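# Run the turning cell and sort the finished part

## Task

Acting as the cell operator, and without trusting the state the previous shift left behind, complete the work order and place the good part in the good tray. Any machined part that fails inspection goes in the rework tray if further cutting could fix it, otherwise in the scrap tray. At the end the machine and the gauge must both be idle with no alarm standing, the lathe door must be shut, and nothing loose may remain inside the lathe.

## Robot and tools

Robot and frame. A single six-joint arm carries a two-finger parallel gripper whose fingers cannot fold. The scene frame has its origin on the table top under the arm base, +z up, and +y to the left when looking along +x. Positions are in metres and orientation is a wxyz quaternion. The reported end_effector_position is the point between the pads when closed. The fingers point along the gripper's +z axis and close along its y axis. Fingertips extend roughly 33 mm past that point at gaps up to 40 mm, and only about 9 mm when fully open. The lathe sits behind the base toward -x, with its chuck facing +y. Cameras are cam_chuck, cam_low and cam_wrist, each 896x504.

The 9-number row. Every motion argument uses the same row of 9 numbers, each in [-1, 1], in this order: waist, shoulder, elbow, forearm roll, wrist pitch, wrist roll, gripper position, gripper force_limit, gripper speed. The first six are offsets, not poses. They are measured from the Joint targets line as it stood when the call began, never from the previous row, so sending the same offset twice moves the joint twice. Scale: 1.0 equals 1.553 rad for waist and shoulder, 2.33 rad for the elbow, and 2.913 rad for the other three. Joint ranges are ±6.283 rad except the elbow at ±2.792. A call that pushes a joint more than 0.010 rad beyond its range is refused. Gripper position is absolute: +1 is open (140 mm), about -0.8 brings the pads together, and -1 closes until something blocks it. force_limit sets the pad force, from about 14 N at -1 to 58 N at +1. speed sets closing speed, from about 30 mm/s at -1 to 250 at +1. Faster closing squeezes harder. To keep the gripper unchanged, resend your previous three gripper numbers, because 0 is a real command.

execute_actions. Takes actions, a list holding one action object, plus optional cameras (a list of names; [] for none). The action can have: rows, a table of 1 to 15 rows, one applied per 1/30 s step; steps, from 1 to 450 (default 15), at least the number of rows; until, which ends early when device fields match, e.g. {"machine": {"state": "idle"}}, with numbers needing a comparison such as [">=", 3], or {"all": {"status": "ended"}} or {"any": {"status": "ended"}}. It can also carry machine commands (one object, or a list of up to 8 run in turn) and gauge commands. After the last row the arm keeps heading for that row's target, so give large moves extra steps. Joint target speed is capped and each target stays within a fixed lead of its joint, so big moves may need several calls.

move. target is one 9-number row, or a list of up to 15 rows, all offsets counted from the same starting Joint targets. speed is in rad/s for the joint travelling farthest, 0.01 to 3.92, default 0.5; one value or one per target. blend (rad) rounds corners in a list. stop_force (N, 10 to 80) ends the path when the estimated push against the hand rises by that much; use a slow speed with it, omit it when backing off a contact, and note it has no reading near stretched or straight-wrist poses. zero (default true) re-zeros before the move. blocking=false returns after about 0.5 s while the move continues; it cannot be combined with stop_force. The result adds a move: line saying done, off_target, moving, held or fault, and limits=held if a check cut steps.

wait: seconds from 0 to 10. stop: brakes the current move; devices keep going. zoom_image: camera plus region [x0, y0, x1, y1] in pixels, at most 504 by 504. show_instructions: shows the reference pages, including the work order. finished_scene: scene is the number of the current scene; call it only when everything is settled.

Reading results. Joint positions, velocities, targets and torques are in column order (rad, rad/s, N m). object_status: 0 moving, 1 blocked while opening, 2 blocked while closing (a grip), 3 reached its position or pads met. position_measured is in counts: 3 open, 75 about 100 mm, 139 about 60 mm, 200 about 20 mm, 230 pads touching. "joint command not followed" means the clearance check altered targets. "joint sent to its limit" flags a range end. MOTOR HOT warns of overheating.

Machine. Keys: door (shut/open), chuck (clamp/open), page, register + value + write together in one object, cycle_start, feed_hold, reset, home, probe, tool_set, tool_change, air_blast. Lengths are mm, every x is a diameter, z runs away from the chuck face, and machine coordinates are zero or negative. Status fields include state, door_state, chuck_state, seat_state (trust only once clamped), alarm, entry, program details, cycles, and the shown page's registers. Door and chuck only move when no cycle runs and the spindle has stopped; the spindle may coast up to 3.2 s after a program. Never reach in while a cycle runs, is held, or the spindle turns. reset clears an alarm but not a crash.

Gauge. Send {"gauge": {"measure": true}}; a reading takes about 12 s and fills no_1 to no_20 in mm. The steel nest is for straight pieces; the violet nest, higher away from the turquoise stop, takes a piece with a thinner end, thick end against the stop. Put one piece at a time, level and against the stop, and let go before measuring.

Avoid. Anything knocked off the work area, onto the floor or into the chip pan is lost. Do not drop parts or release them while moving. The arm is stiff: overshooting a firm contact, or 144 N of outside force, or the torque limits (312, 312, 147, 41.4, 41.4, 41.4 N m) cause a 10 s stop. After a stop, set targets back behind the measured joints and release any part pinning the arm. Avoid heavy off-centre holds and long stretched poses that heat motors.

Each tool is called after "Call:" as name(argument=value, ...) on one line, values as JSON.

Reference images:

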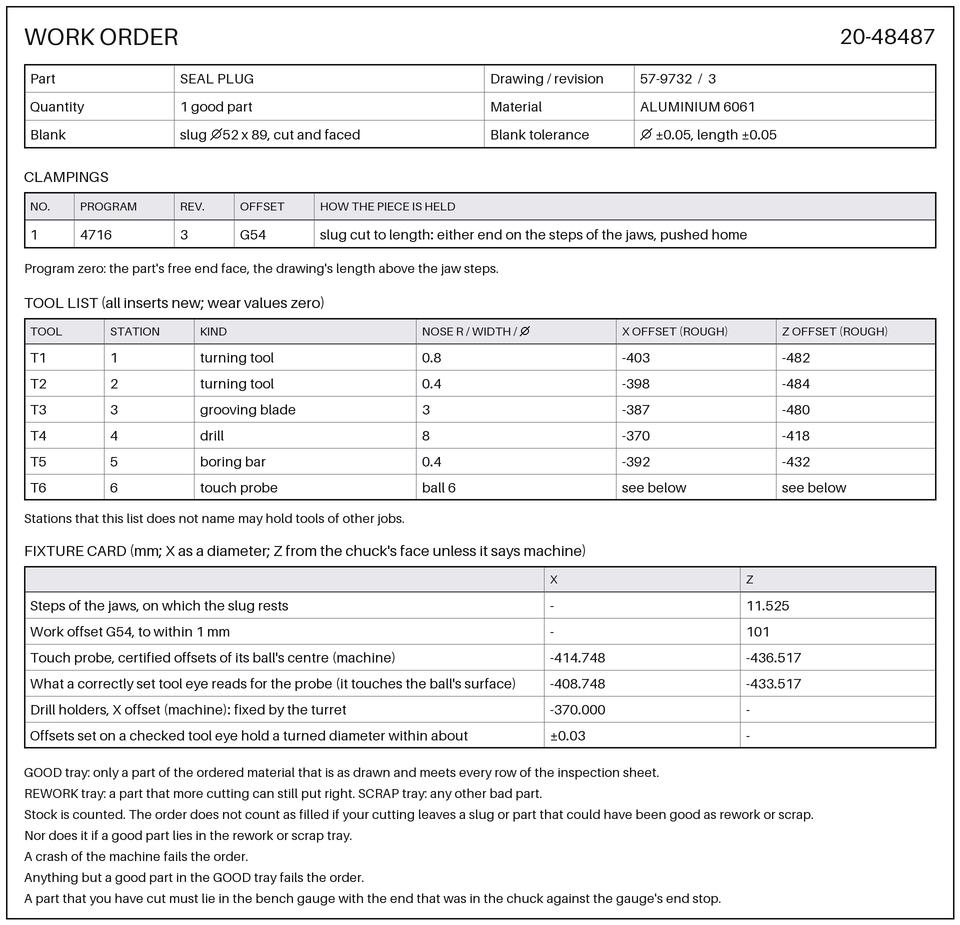

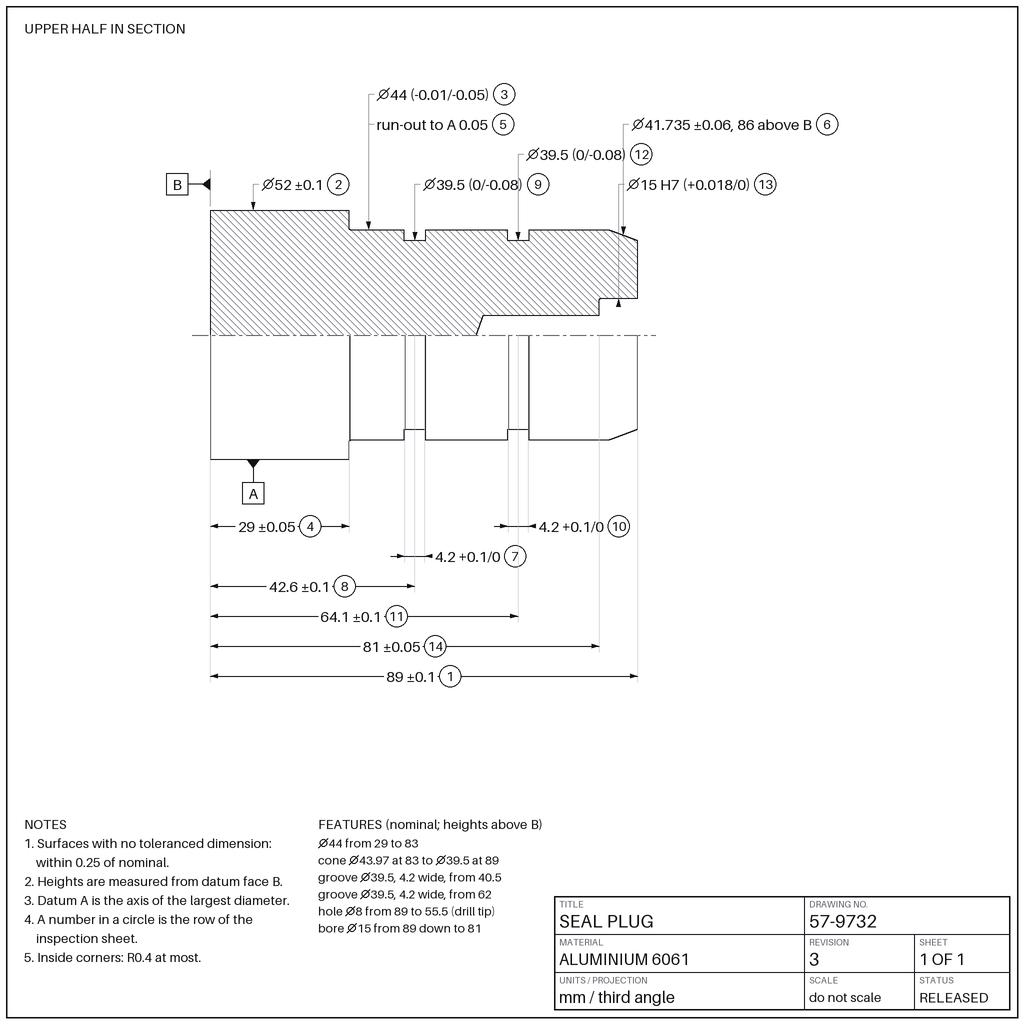

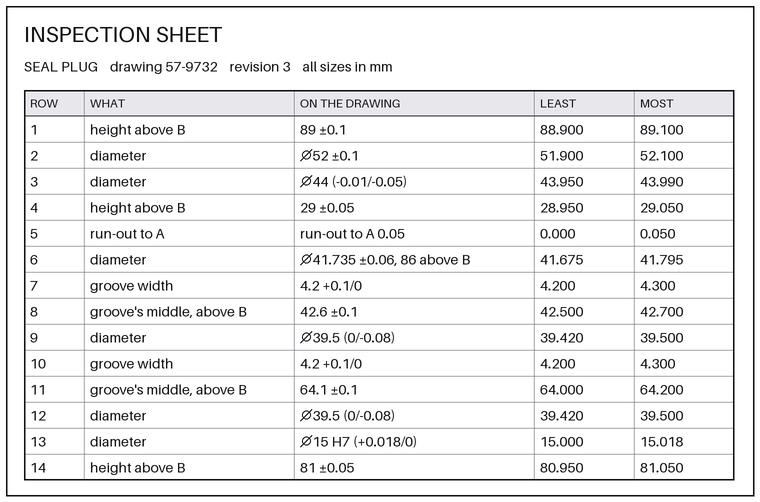

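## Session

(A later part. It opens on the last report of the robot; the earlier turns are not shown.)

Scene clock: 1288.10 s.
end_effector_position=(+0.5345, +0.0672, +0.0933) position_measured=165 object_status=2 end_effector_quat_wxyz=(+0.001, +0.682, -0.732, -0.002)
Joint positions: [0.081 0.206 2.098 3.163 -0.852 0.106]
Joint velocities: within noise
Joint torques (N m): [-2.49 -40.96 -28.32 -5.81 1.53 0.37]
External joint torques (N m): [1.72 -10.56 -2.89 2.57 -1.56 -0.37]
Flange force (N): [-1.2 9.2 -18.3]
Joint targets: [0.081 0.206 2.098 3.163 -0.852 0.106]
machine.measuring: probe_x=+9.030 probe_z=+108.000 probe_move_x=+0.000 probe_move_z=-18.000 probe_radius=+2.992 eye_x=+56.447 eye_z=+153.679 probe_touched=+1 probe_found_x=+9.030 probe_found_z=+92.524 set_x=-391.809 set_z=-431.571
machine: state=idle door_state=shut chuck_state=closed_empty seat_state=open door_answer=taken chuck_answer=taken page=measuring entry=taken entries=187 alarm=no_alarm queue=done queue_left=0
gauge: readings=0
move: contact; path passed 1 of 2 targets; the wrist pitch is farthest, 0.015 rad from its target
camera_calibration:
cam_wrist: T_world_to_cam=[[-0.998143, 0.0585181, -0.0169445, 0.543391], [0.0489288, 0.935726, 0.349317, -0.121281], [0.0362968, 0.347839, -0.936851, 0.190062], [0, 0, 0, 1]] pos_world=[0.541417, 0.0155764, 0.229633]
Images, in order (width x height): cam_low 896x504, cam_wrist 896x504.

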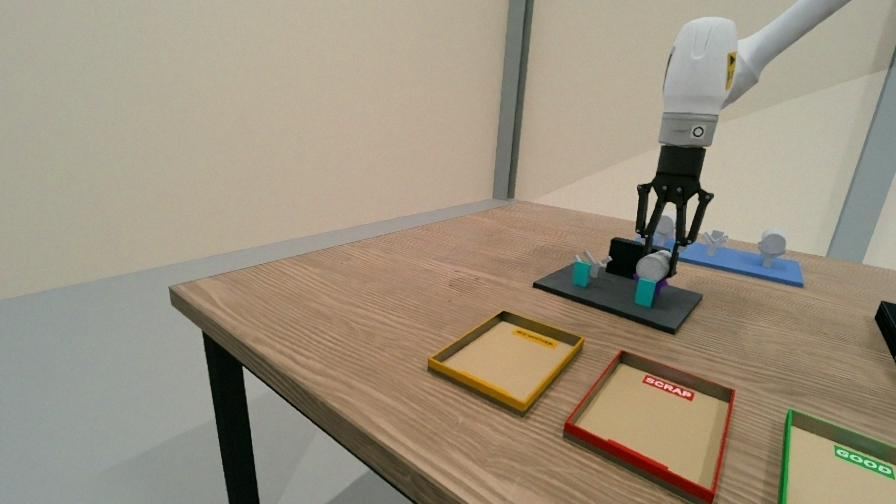

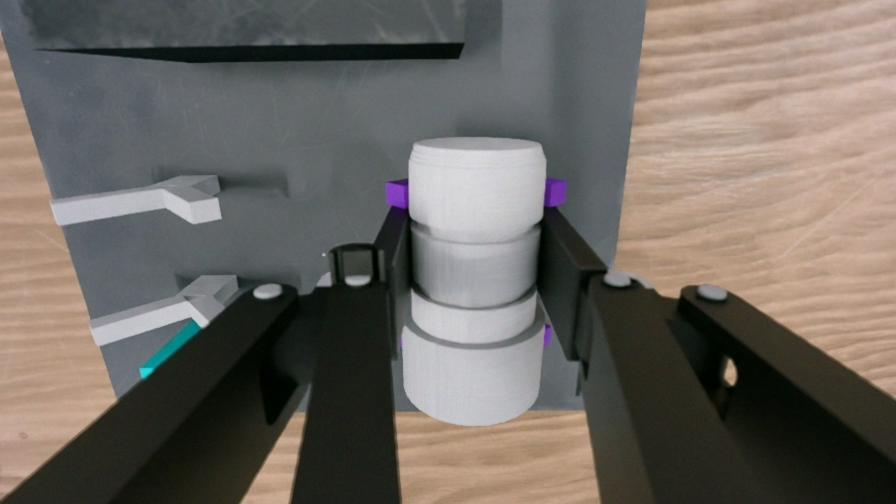

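Call:
move(target=[0, -0.0015, 0.0001, 0, -0.0008, 0, -1, 0, -1], cameras=[], speed=0.02)

Call:
move(target=[0.0144, 0.0020, -0.0023, 0, -0.0004, 0.0077, -1, 0, -1], cameras=["cam_wrist","cam_low"], speed=0.01, stop_force=10)

Scene clock: 1307.07 s.
end_effector_position=(+0.5338, +0.0672, +0.0945) position_measured=165 object_status=2 end_effector_quat_wxyz=(+0.001, +0.682, -0.732, -0.002)
Joint positions: [0.081 0.204 2.098 3.163 -0.854 0.106]
Joint velocities: within noise
Joint torques (N m): [-3.43 -53.86 -31.97 -6.46 -2.17 0.35]
External joint torques (N m): [2.8 2.44 0.52 3.2 2.16 -0.35]
Flange force (N): [-4.8 -1.1 8.0]
Joint targets: [0.081 0.204 2.098 3.163 -0.854 0.106]
machine.measuring: probe_x=+9.030 probe_z=+108.000 probe_move_x=+0.000 probe_move_z=-18.000 probe_radius=+2.992 eye_x=+56.447 eye_z=+153.679 probe_touched=+1 probe_found_x=+9.030 probe_found_z=+92.524 set_x=-391.809 set_z=-431.571
machine: state=idle door_state=shut chuck_state=closed_empty seat_state=open door_answer=taken chuck_answer=taken page=measuring entry=taken entries=187 alarm=no_alarm queue=done queue_left=0
gauge: readings=0
move: done
No camera images: "cameras" was empty.

Scene clock: 1307.73 s.
end_effector_position=(+0.5337, +0.0677, +0.0945) position_measured=165 object_status=2 end_effector_quat_wxyz=(+0.001, +0.682, -0.732, -0.002)
Joint positions: [0.082 0.204 2.098 3.163 -0.854 0.107]
Joint velocities: within noise
Joint torques (N m): [3.51 -51.03 -34.95 -3.21 0.6 -0.11]
External joint torques (N m): [-4.42 -0.25 3.79 -0.03 -0.64 0.11]
Flange force (N): [9.2 5.8 1.3]
Joint targets: [0.082 0.204 2.098 3.163 -0.854 0.107]
machine.measuring: probe_x=+9.030 probe_z=+108.000 probe_move_x=+0.000 probe_move_z=-18.000 probe_radius=+2.992 eye_x=+56.447 eye_z=+153.679 probe_touched=+1 probe_found_x=+9.030 probe_found_z=+92.524 set_x=-391.809 set_z=-431.571
machine: state=idle door_state=shut chuck_state=closed_empty seat_state=open door_answer=taken chuck_answer=taken page=measuring entry=taken entries=187 alarm=no_alarm queue=done queue_left=0
gauge: readings=0
move: contact; the waist is farthest, 0.022 rad from its target
camera_calibration:
cam_wrist: T_world_to_cam=[[-0.998152, 0.0584683, -0.0165432, 0.542598], [0.0490259, 0.935761, 0.349211, -0.122162], [0.0358983, 0.347755, -0.936898, 0.191265], [0, 0, 0, 1]] pos_world=[0.540718, 0.0160767, 0.230832]
Images, in order (width x height): cam_low 896x504, cam_wrist 896x504.

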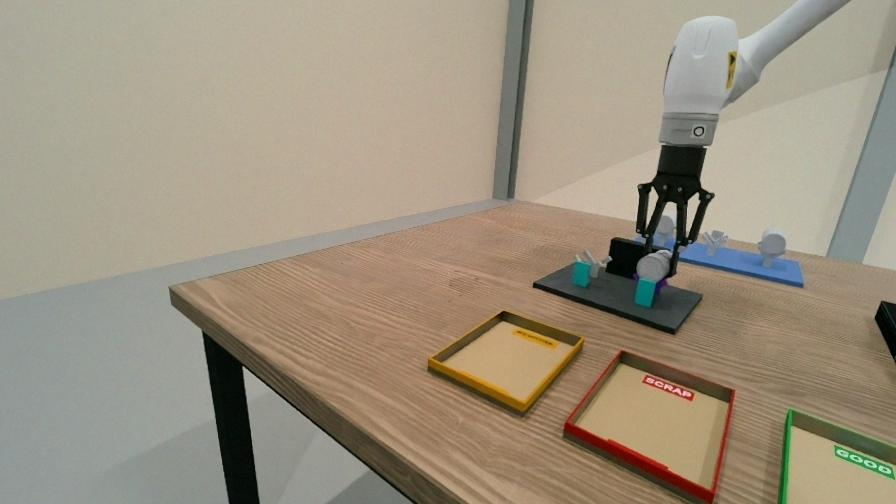

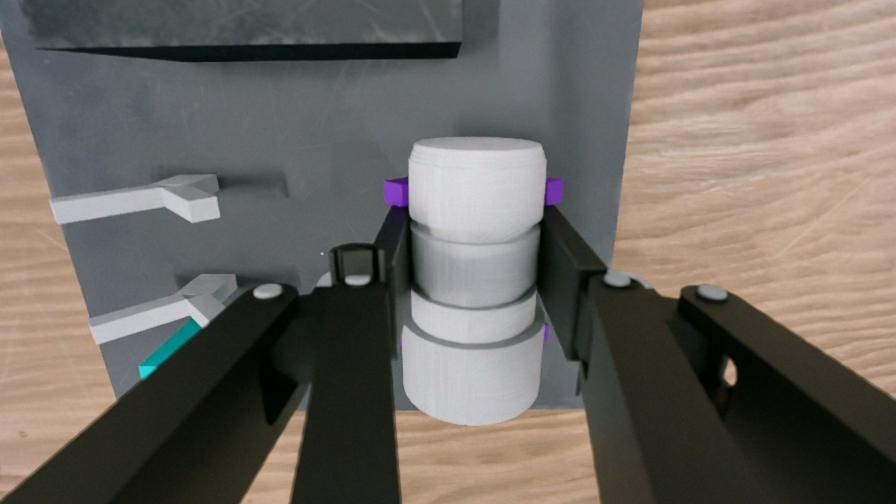

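Call:
move(target=[0.0140, 0.0020, -0.0023, 0, -0.0004, 0.0075, -1, 0, -1], cameras=["cam_wrist"], speed=0.01, stop_force=10)

Scene clock: 1315.83 s.
end_effector_position=(+0.5346, +0.0746, +0.0947) position_measured=165 object_status=2 end_effector_quat_wxyz=(+0.001, +0.682, -0.732, -0.002)
Joint positions: [0.094 0.205 2.095 3.163 -0.855 0.12]
Joint velocities: within noise
Joint torques (N m): [10.45 -49.32 -33.95 0.26 1.04 0.06]
External joint torques (N m): [-11.4 -2.14 2.72 -3.51 -1.08 -0.06]
Flange force (N): [22.5 4.5 -3.1]
Joint targets: [0.094 0.205 2.095 3.163 -0.855 0.120]
machine.measuring: probe_x=+9.030 probe_z=+108.000 probe_move_x=+0.000 probe_move_z=-18.000 probe_radius=+2.992 eye_x=+56.447 eye_z=+153.679 probe_touched=+1 probe_found_x=+9.030 probe_found_z=+92.524 set_x=-391.809 set_z=-431.571
machine: state=idle door_state=shut chuck_state=closed_empty seat_state=open door_answer=taken chuck_answer=taken page=measuring entry=taken entries=187 alarm=no_alarm queue=done queue_left=0
gauge: readings=0
move: contact
camera_calibration:
cam_wrist: T_world_to_cam=[[-0.998148, 0.0584144, -0.0170053, 0.543102], [0.0488253, 0.935875, 0.348933, -0.128594], [0.0362975, 0.347456, -0.936993, 0.18893], [0, 0, 0, 1]] pos_world=[0.541517, 0.0229777, 0.231132]
Images, in order (width x height): cam_wrist 896x504.

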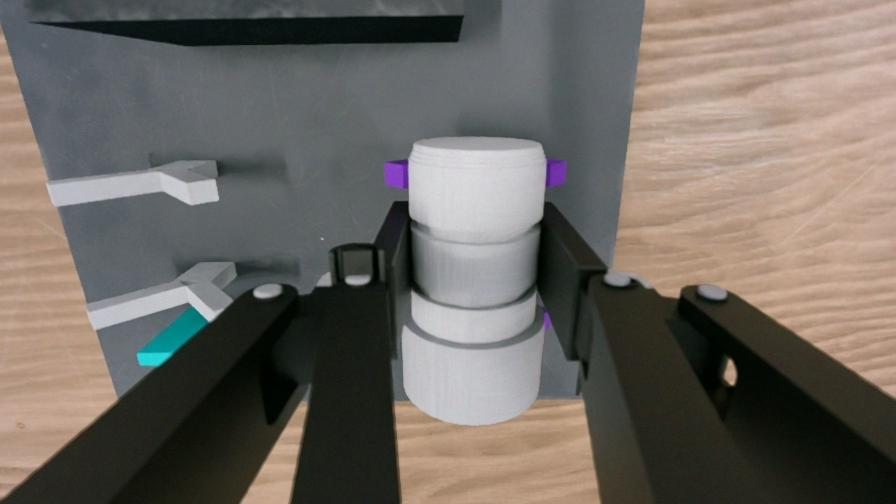

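Call:
move(target=[-0.0005, -0.0007, 0.0008, 0, 0.0001, 0, -1, 0, -1], cameras=[], speed=0.01)

Call:
wait(seconds=0.5, cameras=[])

Call:
move(target=[0, 0.0024, 0.0011, 0, 0.0021, 0, -1, 0, -1], cameras=["cam_wrist"], speed=0.01, stop_force=10)

Scene clock: 1327.10 s.
end_effector_position=(+0.5335, +0.0741, +0.0945) position_measured=165 object_status=2 end_effector_quat_wxyz=(+0.001, +0.681, -0.732, -0.002)
Joint positions: [0.094 0.204 2.097 3.163 -0.855 0.12]
Joint velocities: within noise
Joint torques (N m): [3.38 -51.32 -34.77 -3.18 0.59 -0.11]
External joint torques (N m): [-4.19 0.01 3.72 -0.05 -0.63 0.11]
Flange force (N): [8.8 5.3 1.6]
Joint targets: [0.094 0.204 2.097 3.163 -0.855 0.120]
machine.measuring: probe_x=+9.030 probe_z=+108.000 probe_move_x=+0.000 probe_move_z=-18.000 probe_radius=+2.992 eye_x=+56.447 eye_z=+153.679 probe_touched=+1 probe_found_x=+9.030 probe_found_z=+92.524 set_x=-391.809 set_z=-431.571
machine: state=idle door_state=shut chuck_state=closed_empty seat_state=open door_answer=taken chuck_answer=taken page=measuring entry=taken entries=187 alarm=no_alarm queue=done queue_left=0
gauge: readings=0
move: done
No camera images: "cameras" was empty.

Scene clock: 1327.60 s.
end_effector_position=(+0.5335, +0.0741, +0.0945) position_measured=165 object_status=2 end_effector_quat_wxyz=(+0.001, +0.681, -0.732, -0.002)
Joint positions: [0.094 0.204 2.097 3.163 -0.855 0.12]
Joint velocities: within noise
Joint torques (N m): [3.51 -51.51 -34.85 -3.17 0.61 -0.12]
External joint torques (N m): [-4.4 0.16 3.7 -0.06 -0.65 0.12]
Flange force (N): [9.1 5.0 1.7]
Joint targets: [0.094 0.204 2.097 3.163 -0.855 0.120]
Tool commands: gripper/position=-1.0 gripper/force_limit=+0.0 gripper/speed=-1.0
machine.measuring: probe_x=+9.030 probe_z=+108.000 probe_move_x=+0.000 probe_move_z=-18.000 probe_radius=+2.992 eye_x=+56.447 eye_z=+153.679 probe_touched=+1 probe_found_x=+9.030 probe_found_z=+92.524 set_x=-391.809 set_z=-431.571
machine: state=idle door_state=shut chuck_state=closed_empty seat_state=open door_answer=taken chuck_answer=taken page=measuring entry=taken entries=187 alarm=no_alarm queue=done queue_left=0
gauge: readings=0
wait: 0.50 s
No camera images: "cameras" was empty.

Scene clock: 1328.60 s.
end_effector_position=(+0.5335, +0.0740, +0.0925) position_measured=165 object_status=2 end_effector_quat_wxyz=(+0.001, +0.681, -0.732, -0.002)
Joint positions: [0.094 0.207 2.098 3.163 -0.85 0.12]
Joint velocities: within noise
Joint torques (N m): [3.52 -41.26 -26.59 -2.94 0.89 0.07]
External joint torques (N m): [-4.43 -10.23 -4.55 -0.3 -0.93 -0.07]
Flange force (N): [9.1 4.6 -18.3]
Joint targets: [0.094 0.207 2.098 3.163 -0.850 0.120]
machine.measuring: probe_x=+9.030 probe_z=+108.000 probe_move_x=+0.000 probe_move_z=-18.000 probe_radius=+2.992 eye_x=+56.447 eye_z=+153.679 probe_touched=+1 probe_found_x=+9.030 probe_found_z=+92.524 set_x=-391.809 set_z=-431.571
machine: state=idle door_state=shut chuck_state=closed_empty seat_state=open door_answer=taken chuck_answer=taken page=measuring entry=taken entries=187 alarm=no_alarm queue=done queue_left=0
gauge: readings=0
move: contact
camera_calibration:
cam_wrist: T_world_to_cam=[[-0.998107, 0.0592216, -0.0166066, 0.541968], [0.0497254, 0.935872, 0.348813, -0.127767], [0.0361989, 0.347327, -0.937045, 0.187146], [0, 0, 0, 1]] pos_world=[0.54052, 0.0224766, 0.228931]
Images, in order (width x height): cam_wrist 896x504.

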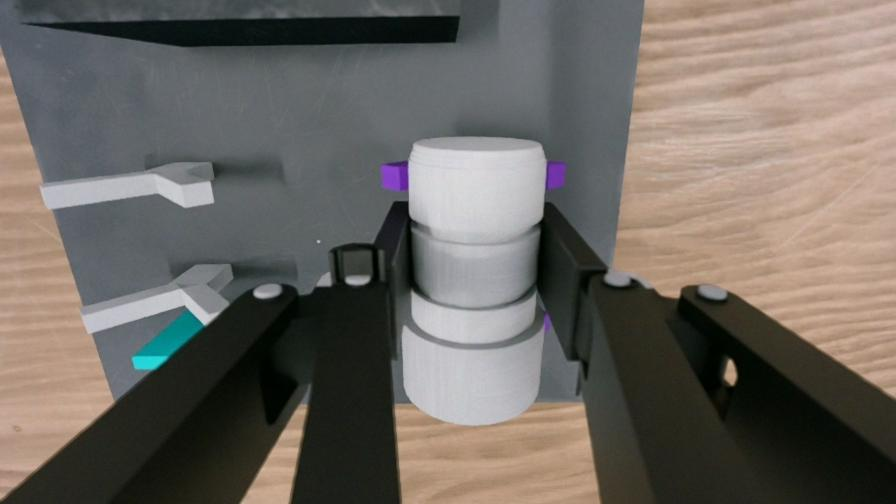

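Call:
execute_actions(actions=[{"rows":[[0,-0.0004,-0.0002,0,-0.0003,0,-0.1,0,-1]],"steps":60}], cameras=[])

Call:
execute_actions(actions=[{"gauge":{"measure":true},"steps":420,"until":{"gauge":{"readings":["=",1]}}}], cameras=["cam_wrist","cam_low"])

Scene clock: 1339.20 s.
end_effector_position=(+0.5336, +0.0740, +0.0931) position_measured=141 object_status=3 end_effector_quat_wxyz=(+0.001, +0.681, -0.732, -0.002)
Joint positions: [0.094 0.206 2.098 3.163 -0.851 0.12]
Joint velocities: within noise
Joint torques (N m): [3.52 -49.48 -33.17 -3.21 0.6 -0.09]
External joint torques (N m): [-4.21 -2.05 2.05 -0.02 -0.63 0.09]
Flange force (N): [8.7 5.2 -2.3]
Joint targets: [0.094 0.206 2.098 3.163 -0.851 0.120]
machine.measuring: probe_x=+9.030 probe_z=+108.000 probe_move_x=+0.000 probe_move_z=-18.000 probe_radius=+2.992 eye_x=+56.447 eye_z=+153.679 probe_touched=+1 probe_found_x=+9.030 probe_found_z=+92.524 set_x=-391.809 set_z=-431.571
machine: state=idle door_state=shut chuck_state=closed_empty seat_state=open door_answer=taken chuck_answer=taken page=measuring entry=taken entries=187 alarm=no_alarm queue=done queue_left=0
gauge: readings=0
No camera images: "cameras" was empty.

Scene clock: 1351.40 s.
end_effector_position=(+0.5336, +0.0740, +0.0931) position_measured=141 object_status=3 end_effector_quat_wxyz=(+0.001, +0.681, -0.732, -0.002)
Joint positions: [0.094 0.206 2.098 3.163 -0.851 0.12]
Joint velocities: within noise
Joint torques (N m): [3.7 -49.29 -33.15 -3.19 0.6 -0.09]
External joint torques (N m): [-4.36 -2.33 1.88 -0.06 -0.63 0.09]
Flange force (N): [9.0 5.2 -2.8]
Joint targets: [0.094 0.206 2.098 3.163 -0.851 0.120]
Tool commands: gripper/position=-0.1 gripper/force_limit=+0.0 gripper/speed=-1.0
machine.measuring: probe_x=+9.030 probe_z=+108.000 probe_move_x=+0.000 probe_move_z=-18.000 probe_radius=+2.992 eye_x=+56.447 eye_z=+153.679 probe_touched=+1 probe_found_x=+9.030 probe_found_z=+92.524 set_x=-391.809 set_z=-431.571
machine: state=idle door_state=shut chuck_state=closed_empty seat_state=open door_answer=taken chuck_answer=taken page=measuring entry=taken entries=187 alarm=no_alarm queue=done queue_left=0
gauge: message=started readings=1 no_1=88.973 no_2=51.989 no_3=43.970 no_4=29.001 no_5=0.007 no_6=41.736 no_7=4.255 no_8=42.599 no_9=39.456 no_10=4.257 no_11=64.106 no_12=39.454 no_13=15.008 no_14=81.002
camera_calibration:
cam_wrist: T_world_to_cam=[[-0.998099, 0.0592973, -0.016792, 0.542112], [0.0497304, 0.935857, 0.348855, -0.127958], [0.036401, 0.347356, -0.937026, 0.187497], [0, 0, 0, 1]] pos_world=[0.54062, 0.0224764, 0.229432]
Images, in order (width x height): cam_low 896x504, cam_wrist 896x504.

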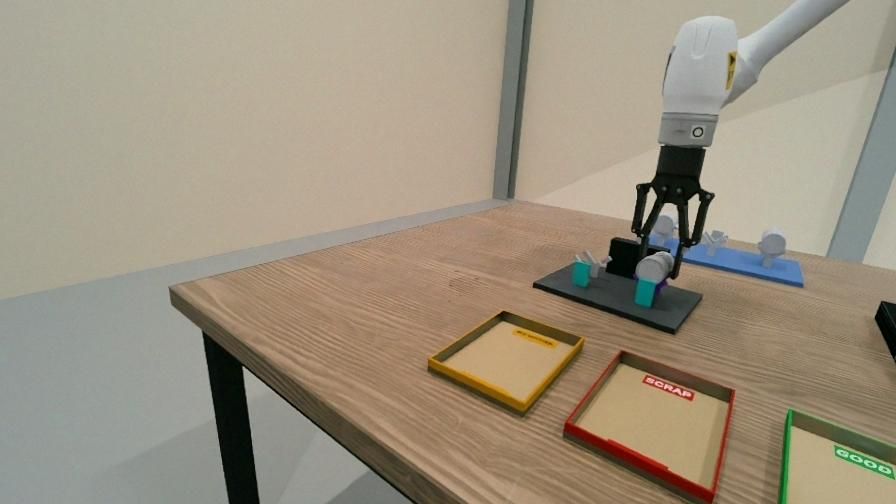

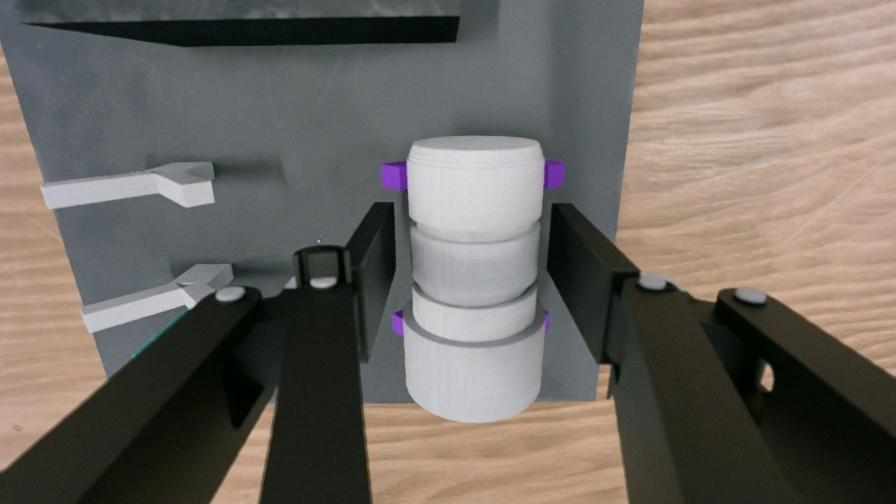

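Call:
move(target=[0, -0.0082, -0.0037, 0, -0.0073, 0, -0.1, 0, -1], cameras=[], speed=0.03)

Call:
execute_actions(actions=[{"rows":[[0,0,0,0,0,0,-1,0,-1]],"steps":60}], cameras=["cam_wrist"])

Scene clock: 1380.27 s.
end_effector_position=(+0.5337, +0.0743, +0.1036) position_measured=141 object_status=3 end_effector_quat_wxyz=(+0.001, +0.681, -0.732, -0.002)
Joint positions: [0.094 0.193 2.089 3.163 -0.873 0.12]
Joint velocities: within noise
Joint torques (N m): [3.6 -48.74 -33.69 -3.27 0.56 -0.11]
External joint torques (N m): [-4.36 -2.09 1.94 -0.03 -0.59 0.11]
Flange force (N): [9.0 5.1 -2.2]
Joint targets: [0.094 0.193 2.089 3.163 -0.873 0.120]
machine.measuring: probe_x=+9.030 probe_z=+108.000 probe_move_x=+0.000 probe_move_z=-18.000 probe_radius=+2.992 eye_x=+56.447 eye_z=+153.679 probe_touched=+1 probe_found_x=+9.030 probe_found_z=+92.524 set_x=-391.809 set_z=-431.571
machine: state=idle door_state=shut chuck_state=closed_empty seat_state=open door_answer=taken chuck_answer=taken page=measuring entry=taken entries=187 alarm=no_alarm queue=done queue_left=0
gauge: message=started readings=1 no_1=88.973 no_2=51.989 no_3=43.970 no_4=29.001 no_5=0.007 no_6=41.736 no_7=4.255 no_8=42.599 no_9=39.456 no_10=4.257 no_11=64.106 no_12=39.454 no_13=15.008 no_14=81.002
move: done
No camera images: "cameras" was empty.

Scene clock: 1382.47 s.
end_effector_position=(+0.5337, +0.0743, +0.1036) position_measured=166 object_status=2 end_effector_quat_wxyz=(+0.001, +0.681, -0.732, -0.002)
Joint positions: [0.094 0.193 2.089 3.163 -0.873 0.12]
Joint velocities: within noise
Joint torques (N m): [3.27 -41.14 -30.04 -2.96 2.03 0.45]
External joint torques (N m): [-4.2 -9.57 -1.61 -0.33 -2.07 -0.45]
Flange force (N): [10.2 8.7 -17.1]
Joint targets: [0.094 0.193 2.089 3.163 -0.873 0.120]
machine.measuring: probe_x=+9.030 probe_z=+108.000 probe_move_x=+0.000 probe_move_z=-18.000 probe_radius=+2.992 eye_x=+56.447 eye_z=+153.679 probe_touched=+1 probe_found_x=+9.030 probe_found_z=+92.524 set_x=-391.809 set_z=-431.571
machine: state=idle door_state=shut chuck_state=closed_empty seat_state=open door_answer=taken chuck_answer=taken page=measuring entry=taken entries=187 alarm=no_alarm queue=done queue_left=0
gauge: message=started readings=1 no_1=88.973 no_2=51.989 no_3=43.970 no_4=29.001 no_5=0.007 no_6=41.736 no_7=4.255 no_8=42.599 no_9=39.456 no_10=4.257 no_11=64.106 no_12=39.454 no_13=15.008 no_14=81.002
camera_calibration:
cam_wrist: T_world_to_cam=[[-0.998119, 0.0589218, -0.0169135, 0.542424], [0.0493246, 0.935768, 0.349148, -0.131662], [0.0363995, 0.347657, -0.936915, 0.197231], [0, 0, 0, 1]] pos_world=[0.540719, 0.0226762, 0.239933]
Images, in order (width x height): cam_wrist 896x504.

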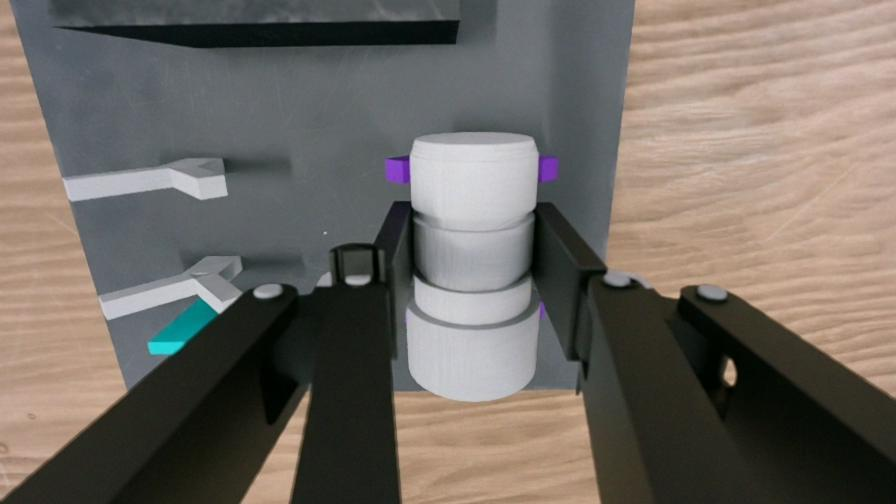

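Call:
move(target=[[0,-0.0742,-0.0492,0,-0.0791,0,-1,0,-1],[0.6178,-0.1077,-0.0157,0,-0.0701,0.3292,-1,0,-1]], cameras=["cam_wrist","cam_low"], speed=[0.1,0.4], blend=[0.02,0])

Scene clock: 1400.37 s.
end_effector_position=(+0.2243, +0.4500, +0.2002) position_measured=166 object_status=2 end_effector_quat_wxyz=(+0.010, +0.683, -0.730, +0.001)
Joint positions: [1.053 0.026 2.053 3.163 -1.077 1.079]
Joint velocities: within noise
Joint torques (N m): [4.15 -39.57 -40.34 -3.71 0.53 0]
External joint torques (N m): [-4.47 -0.02 4.16 -0.02 -0.64 0]
Flange force (N): [10.4 -5.2 3.3]
Joint targets: [1.053 0.026 2.053 3.163 -1.077 1.079]
machine.measuring: probe_x=+9.030 probe_z=+108.000 probe_move_x=+0.000 probe_move_z=-18.000 probe_radius=+2.992 eye_x=+56.447 eye_z=+153.679 probe_touched=+1 probe_found_x=+9.030 probe_found_z=+92.524 set_x=-391.809 set_z=-431.571
machine: state=idle door_state=shut chuck_state=closed_empty seat_state=open door_answer=taken chuck_answer=taken page=measuring entry=taken entries=187 alarm=no_alarm queue=done queue_left=0
gauge: message=started readings=1 no_1=88.973 no_2=51.989 no_3=43.970 no_4=29.001 no_5=0.007 no_6=41.736 no_7=4.255 no_8=42.599 no_9=39.456 no_10=4.257 no_11=64.106 no_12=39.454 no_13=15.008 no_14=81.002
move: done
camera_calibration:
cam_wrist: T_world_to_cam=[[-0.998475, 0.0544198, -0.00924229, 0.21358], [0.0482572, 0.941874, 0.332484, -0.500927], [0.0267988, 0.331531, -0.943064, 0.17904], [0, 0, 0, 1]] pos_world=[0.23263, 0.40083, 0.33737]
Images, in order (width x height): cam_low 896x504, cam_wrist 896x504.

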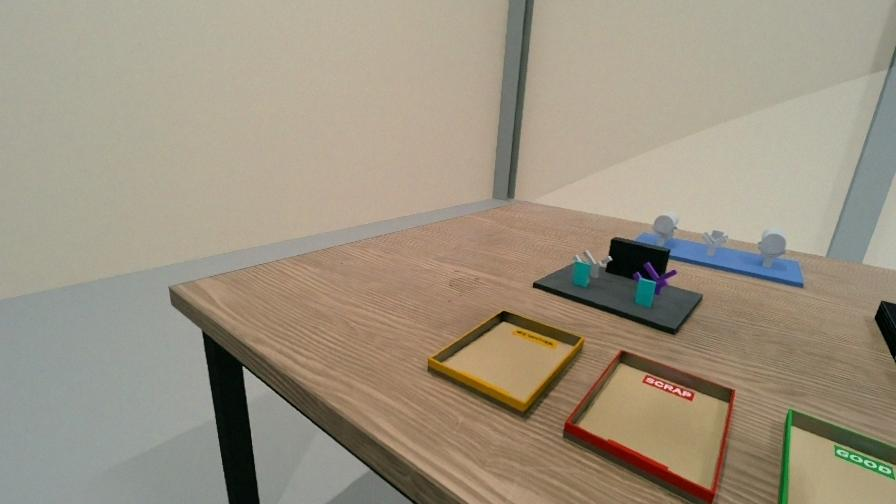

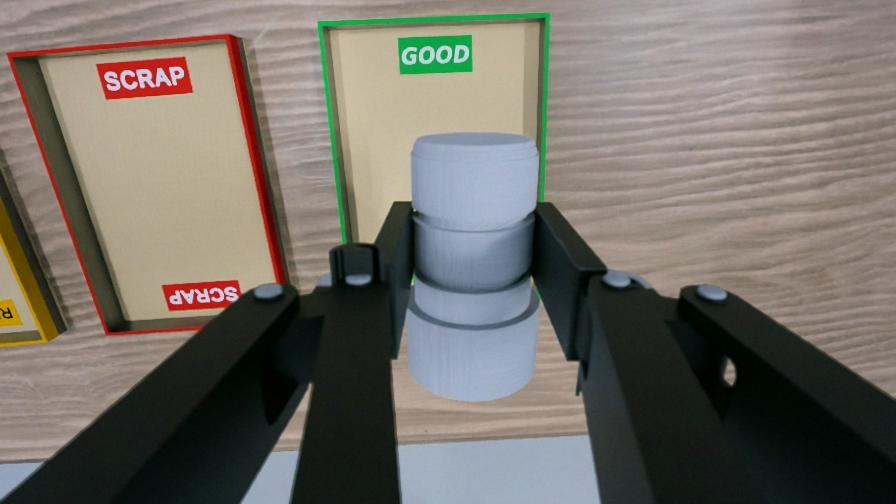

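Call:
move(target=[-0.0287,0.0914,0.0609,0,0.0977,-0.0153,-1,0,-1], cameras=["cam_wrist"], speed=0.12)

Scene clock: 1429.33 s.
end_effector_position=(+0.2419, +0.4305, +0.0662) position_measured=166 object_status=2 end_effector_quat_wxyz=(+0.009, +0.681, -0.732, +0.002)
Joint positions: [1.009 0.168 2.195 3.163 -0.792 1.034]
Joint velocities: within noise
Joint torques (N m): [3.91 -46.98 -32.29 -2.99 0.54 -0.09]
External joint torques (N m): [-4.3 0.11 3.3 -0.01 -0.64 0.09]
Flange force (N): [9.1 -5.0 1.2]
Joint targets: [1.009 0.168 2.195 3.163 -0.792 1.034]
machine.measuring: probe_x=+9.030 probe_z=+108.000 probe_move_x=+0.000 probe_move_z=-18.000 probe_radius=+2.992 eye_x=+56.447 eye_z=+153.679 probe_touched=+1 probe_found_x=+9.030 probe_found_z=+92.524 set_x=-391.809 set_z=-431.571
machine: state=idle door_state=shut chuck_state=closed_empty seat_state=open door_answer=taken chuck_answer=taken page=measuring entry=taken entries=187 alarm=no_alarm queue=done queue_left=0
gauge: message=started readings=1 no_1=88.973 no_2=51.989 no_3=43.970 no_4=29.001 no_5=0.007 no_6=41.736 no_7=4.255 no_8=42.599 no_9=39.456 no_10=4.257 no_11=64.106 no_12=39.454 no_13=15.008 no_14=81.002
move: done
camera_calibration:
cam_wrist: T_world_to_cam=[[-0.998168, 0.0591761, -0.0125803, 0.229171], [0.0516462, 0.941784, 0.332227, -0.439583], [0.0315078, 0.330969, -0.943115, 0.0577338], [0, 0, 0, 1]] pos_world=[0.249635, 0.381323, 0.203374]
Images, in order (width x height): cam_wrist 896x504.

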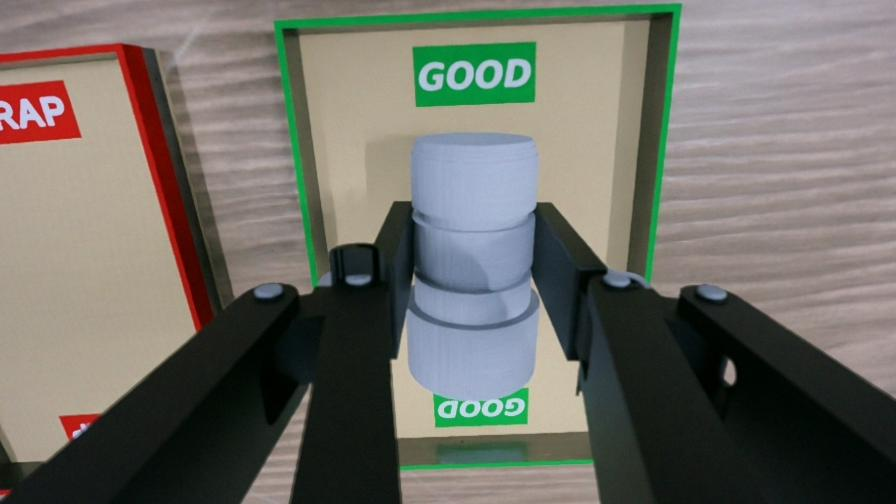

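Well centred. Lower.

Call:
move(target=[0,0.0281,0.0096,0,0.0226,0,-1,0,-1], cameras=["cam_wrist"], speed=0.02, stop_force=10)

Scene clock: 1438.43 s.
end_effector_position=(+0.2421, +0.4301, +0.0527) position_measured=166 object_status=2 end_effector_quat_wxyz=(+0.009, +0.681, -0.732, +0.003)
Joint positions: [1.009 0.187 2.205 3.163 -0.763 1.034]
Joint velocities: within noise
Joint torques (N m): [4.1 -41.99 -33.29 -2.53 4.11 0]
External joint torques (N m): [-4.75 -5.83 5.3 -0.37 -4.22 0.01]
Flange force (N): [19.0 -1.3 -13.9]
Joint targets: [1.009 0.187 2.204 3.163 -0.763 1.034]
machine.measuring: probe_x=+9.030 probe_z=+108.000 probe_move_x=+0.000 probe_move_z=-18.000 probe_radius=+2.992 eye_x=+56.447 eye_z=+153.679 probe_touched=+1 probe_found_x=+9.030 probe_found_z=+92.524 set_x=-391.809 set_z=-431.571
machine: state=idle door_state=shut chuck_state=closed_empty seat_state=open door_answer=taken chuck_answer=taken page=measuring entry=taken entries=187 alarm=no_alarm queue=done queue_left=0
gauge: message=started readings=1 no_1=88.973 no_2=51.989 no_3=43.970 no_4=29.001 no_5=0.007 no_6=41.736 no_7=4.255 no_8=42.599 no_9=39.456 no_10=4.257 no_11=64.106 no_12=39.454 no_13=15.008 no_14=81.002
move: contact; the wrist pitch is farthest, 0.037 rad from its target
camera_calibration:
cam_wrist: T_world_to_cam=[[-0.998138, 0.0596432, -0.0127696, 0.22897], [0.0520438, 0.941967, 0.331647, -0.43488], [0.031809, 0.330364, -0.943317, 0.0452896], [0, 0, 0, 1]] pos_world=[0.249736, 0.381024, 0.189873]
Images, in order (width x height): cam_wrist 896x504.

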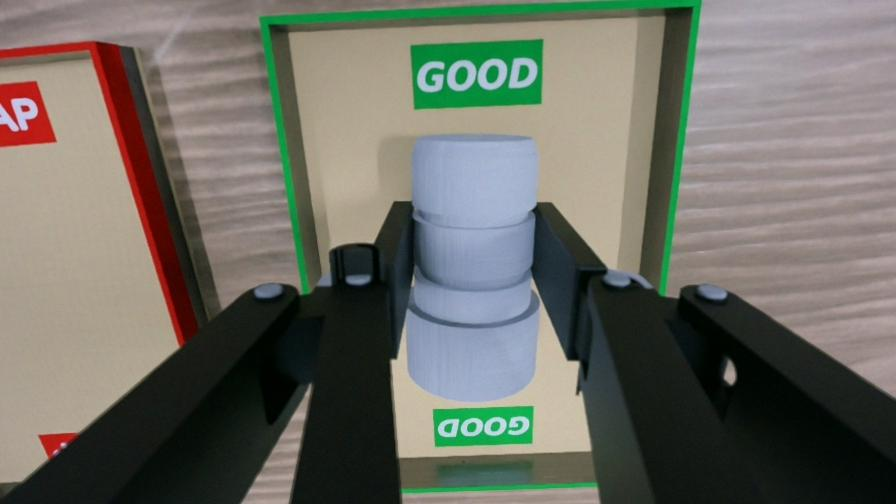

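Call:
execute_actions(actions=[{"rows":[[0,0,0,0,0,0,-0.1,0,-1]],"steps":60}], cameras=["cam_wrist"])

Scene clock: 1447.07 s.
end_effector_position=(+0.2421, +0.4302, +0.0527) position_measured=141 object_status=3 end_effector_quat_wxyz=(+0.009, +0.681, -0.732, +0.003)
Joint positions: [1.009 0.187 2.204 3.163 -0.763 1.034]
Joint velocities: within noise
Joint torques (N m): [3.95 -46.1 -29.93 -2.91 0.51 -0.13]
External joint torques (N m): [-4.41 -1.8 1.8 -0.01 -0.62 0.13]
Flange force (N): [9.2 -5.1 -2.8]
Joint targets: [1.009 0.187 2.204 3.163 -0.763 1.034]
machine.measuring: probe_x=+9.030 probe_z=+108.000 probe_move_x=+0.000 probe_move_z=-18.000 probe_radius=+2.992 eye_x=+56.447 eye_z=+153.679 probe_touched=+1 probe_found_x=+9.030 probe_found_z=+92.524 set_x=-391.809 set_z=-431.571
machine: state=idle door_state=shut chuck_state=closed_empty seat_state=open door_answer=taken chuck_answer=taken page=measuring entry=taken entries=187 alarm=no_alarm queue=done queue_left=0
gauge: message=started readings=1 no_1=88.973 no_2=51.989 no_3=43.970 no_4=29.001 no_5=0.007 no_6=41.736 no_7=4.255 no_8=42.599 no_9=39.456 no_10=4.257 no_11=64.106 no_12=39.454 no_13=15.008 no_14=81.002
camera_calibration:
cam_wrist: T_world_to_cam=[[-0.998143, 0.0595481, -0.0127968, 0.229007], [0.0519421, 0.941941, 0.331735, -0.434989], [0.031808, 0.330455, -0.943286, 0.045311], [0, 0, 0, 1]] pos_world=[0.249735, 0.381124, 0.189973]
Images, in order (width x height): cam_wrist 896x504.

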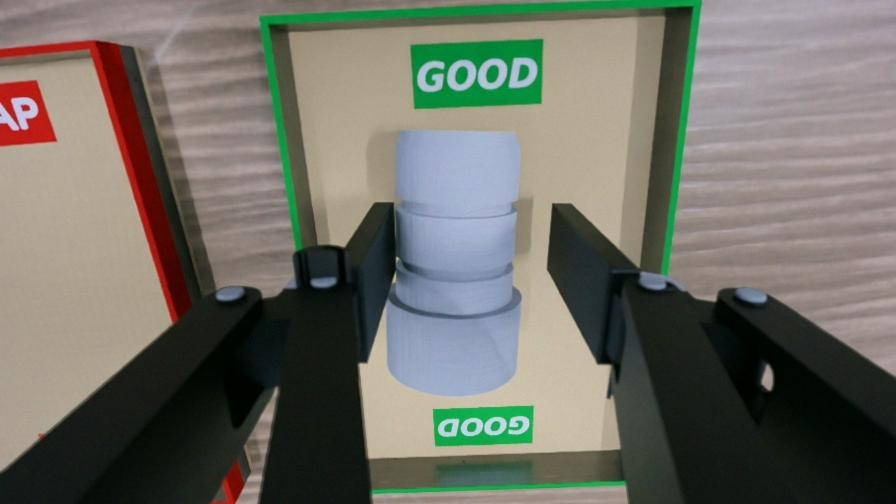

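Call:
execute_actions(actions=[{"rows":[[0,0,0,0,0,0,-0.04,0,-1]],"steps":45}], cameras=["cam_wrist"])

Scene clock: 1454.07 s.
end_effector_position=(+0.2421, +0.4302, +0.0527) position_measured=134 object_status=3 end_effector_quat_wxyz=(+0.009, +0.681, -0.732, +0.003)
Joint positions: [1.009 0.187 2.204 3.163 -0.763 1.034]
Joint velocities: within noise
Joint torques (N m): [4.18 -45.8 -29.89 -2.92 0.53 -0.13]
External joint torques (N m): [-4.62 -2.14 1.71 0 -0.63 0.14]
Flange force (N): [9.7 -5.3 -3.4]
Joint targets: [1.009 0.187 2.204 3.163 -0.763 1.034]
machine.measuring: probe_x=+9.030 probe_z=+108.000 probe_move_x=+0.000 probe_move_z=-18.000 probe_radius=+2.992 eye_x=+56.447 eye_z=+153.679 probe_touched=+1 probe_found_x=+9.030 probe_found_z=+92.524 set_x=-391.809 set_z=-431.571
machine: state=idle door_state=shut chuck_state=closed_empty seat_state=open door_answer=taken chuck_answer=taken page=measuring entry=taken entries=187 alarm=no_alarm queue=done queue_left=0
gauge: message=started readings=1 no_1=88.973 no_2=51.989 no_3=43.970 no_4=29.001 no_5=0.007 no_6=41.736 no_7=4.255 no_8=42.599 no_9=39.456 no_10=4.257 no_11=64.106 no_12=39.454 no_13=15.008 no_14=81.002
camera_calibration:
cam_wrist: T_world_to_cam=[[-0.998143, 0.0595481, -0.0127968, 0.229007], [0.0519421, 0.941941, 0.331735, -0.434989], [0.031808, 0.330455, -0.943286, 0.045311], [0, 0, 0, 1]] pos_world=[0.249735, 0.381124, 0.189973]
Images, in order (width x height): cam_wrist 896x504.

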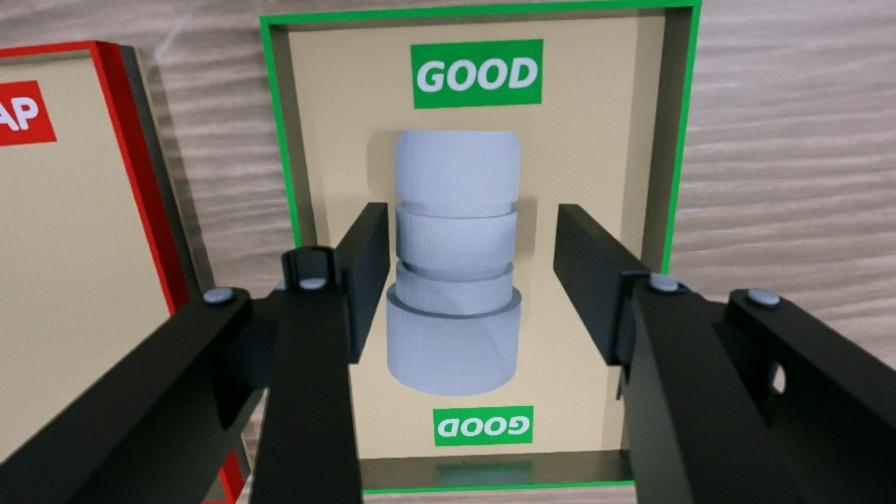

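Call:
move(target=[[0,-0.0122,-0.0041,0,-0.01,0,-0.04,0,-1],[0,-0.0861,-0.0414,0,-0.0795,0,-0.04,0,-1]], speed=[0.03,0.2], blend=[0.01,0], cameras=["cam_wrist","cam_low"])

Scene clock: 1465.13 s.
end_effector_position=(+0.2405, +0.4326, +0.1604) position_measured=134 object_status=3 end_effector_quat_wxyz=(+0.010, +0.682, -0.731, +0.001)
Joint positions: [1.009 0.054 2.108 3.163 -0.995 1.034]
Joint velocities: within noise
Joint torques (N m): [4.21 -38.77 -36.54 -3.57 0.53 -0.11]
External joint torques (N m): [-4.51 -1.75 2.32 0.04 -0.65 0.11]
Flange force (N): [10.3 -4.8 -0.9]
Joint targets: [1.009 0.054 2.108 3.163 -0.995 1.034]
machine.measuring: probe_x=+9.030 probe_z=+108.000 probe_move_x=+0.000 probe_move_z=-18.000 probe_radius=+2.992 eye_x=+56.447 eye_z=+153.679 probe_touched=+1 probe_found_x=+9.030 probe_found_z=+92.524 set_x=-391.809 set_z=-431.571
machine: state=idle door_state=shut chuck_state=closed_empty seat_state=open door_answer=taken chuck_answer=taken page=measuring entry=taken entries=187 alarm=no_alarm queue=done queue_left=0
gauge: message=started readings=1 no_1=88.973 no_2=51.989 no_3=43.970 no_4=29.001 no_5=0.007 no_6=41.736 no_7=4.255 no_8=42.599 no_9=39.456 no_10=4.257 no_11=64.106 no_12=39.454 no_13=15.008 no_14=81.002
move: done
camera_calibration:
cam_wrist: T_world_to_cam=[[-0.99839, 0.0559377, -0.00936957, 0.229674], [0.0496584, 0.94194, 0.33209, -0.472338], [0.027402, 0.331091, -0.943201, 0.146902], [0, 0, 0, 1]] pos_world=[0.248734, 0.383429, 0.297569]
Images, in order (width x height): cam_low 896x504, cam_wrist 896x504.

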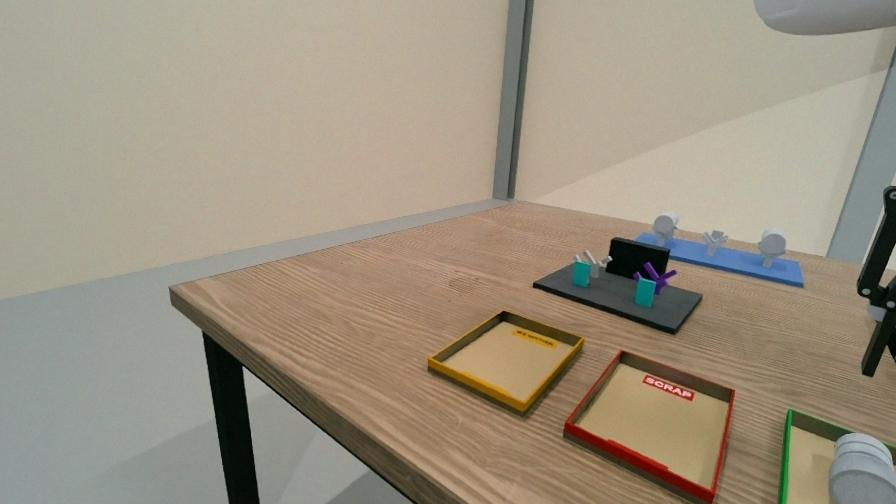

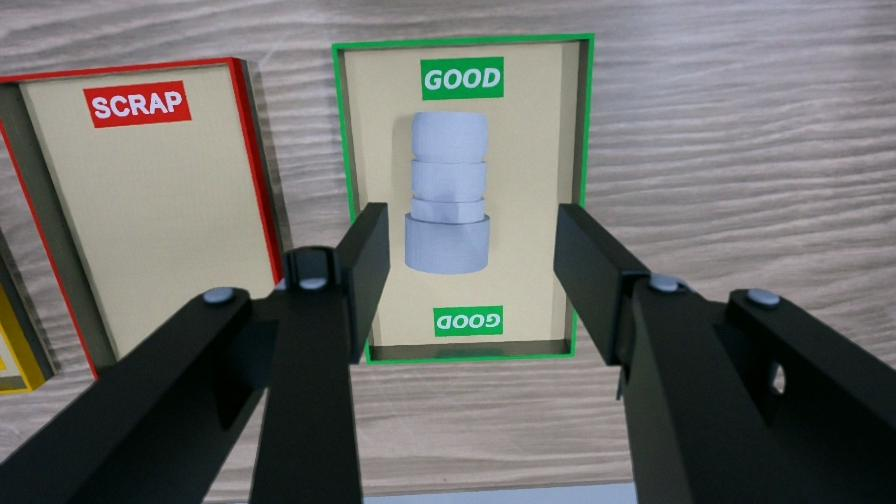

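Call:
execute_actions(actions=[{"machine":[{"register":"t5_x_wear","value":0,"write":true}],"steps":30,"until":{"machine":{"queue":["!=","running"]}}}], cameras=[])

Call:
finished_scene(scene=2)

Scene clock: 1474.43 s.
end_effector_position=(+0.2405, +0.4326, +0.1604) position_measured=134 object_status=3 end_effector_quat_wxyz=(+0.010, +0.682, -0.731, +0.001)
Joint positions: [1.009 0.054 2.108 3.163 -0.995 1.034]
Joint velocities: within noise
Joint torques (N m): [4.07 -38.82 -36.45 -3.55 0.5 -0.15]
External joint torques (N m): [-4.48 -1.7 2.07 -0.01 -0.6 0.15]
Flange force (N): [9.8 -4.9 -1.0]
Joint targets: [1.009 0.054 2.108 3.163 -0.995 1.034]
Tool commands: gripper/position=-0.04 gripper/force_limit=+0.0 gripper/speed=-1.0
machine.measuring: probe_x=+9.030 probe_z=+108.000 probe_move_x=+0.000 probe_move_z=-18.000 probe_radius=+2.992 eye_x=+56.447 eye_z=+153.679 probe_touched=+1 probe_found_x=+9.030 probe_found_z=+92.524 set_x=-391.809 set_z=-431.571
machine: state=idle door_state=shut chuck_state=closed_empty seat_state=open door_answer=taken chuck_answer=taken page=measuring entry=taken entries=188 alarm=no_alarm queue=done queue_left=0
gauge: message=started readings=1 no_1=88.973 no_2=51.989 no_3=43.970 no_4=29.001 no_5=0.007 no_6=41.736 no_7=4.255 no_8=42.599 no_9=39.456 no_10=4.257 no_11=64.106 no_12=39.454 no_13=15.008 no_14=81.002
No camera images: "cameras" was empty.

The scene is finished: the task was done.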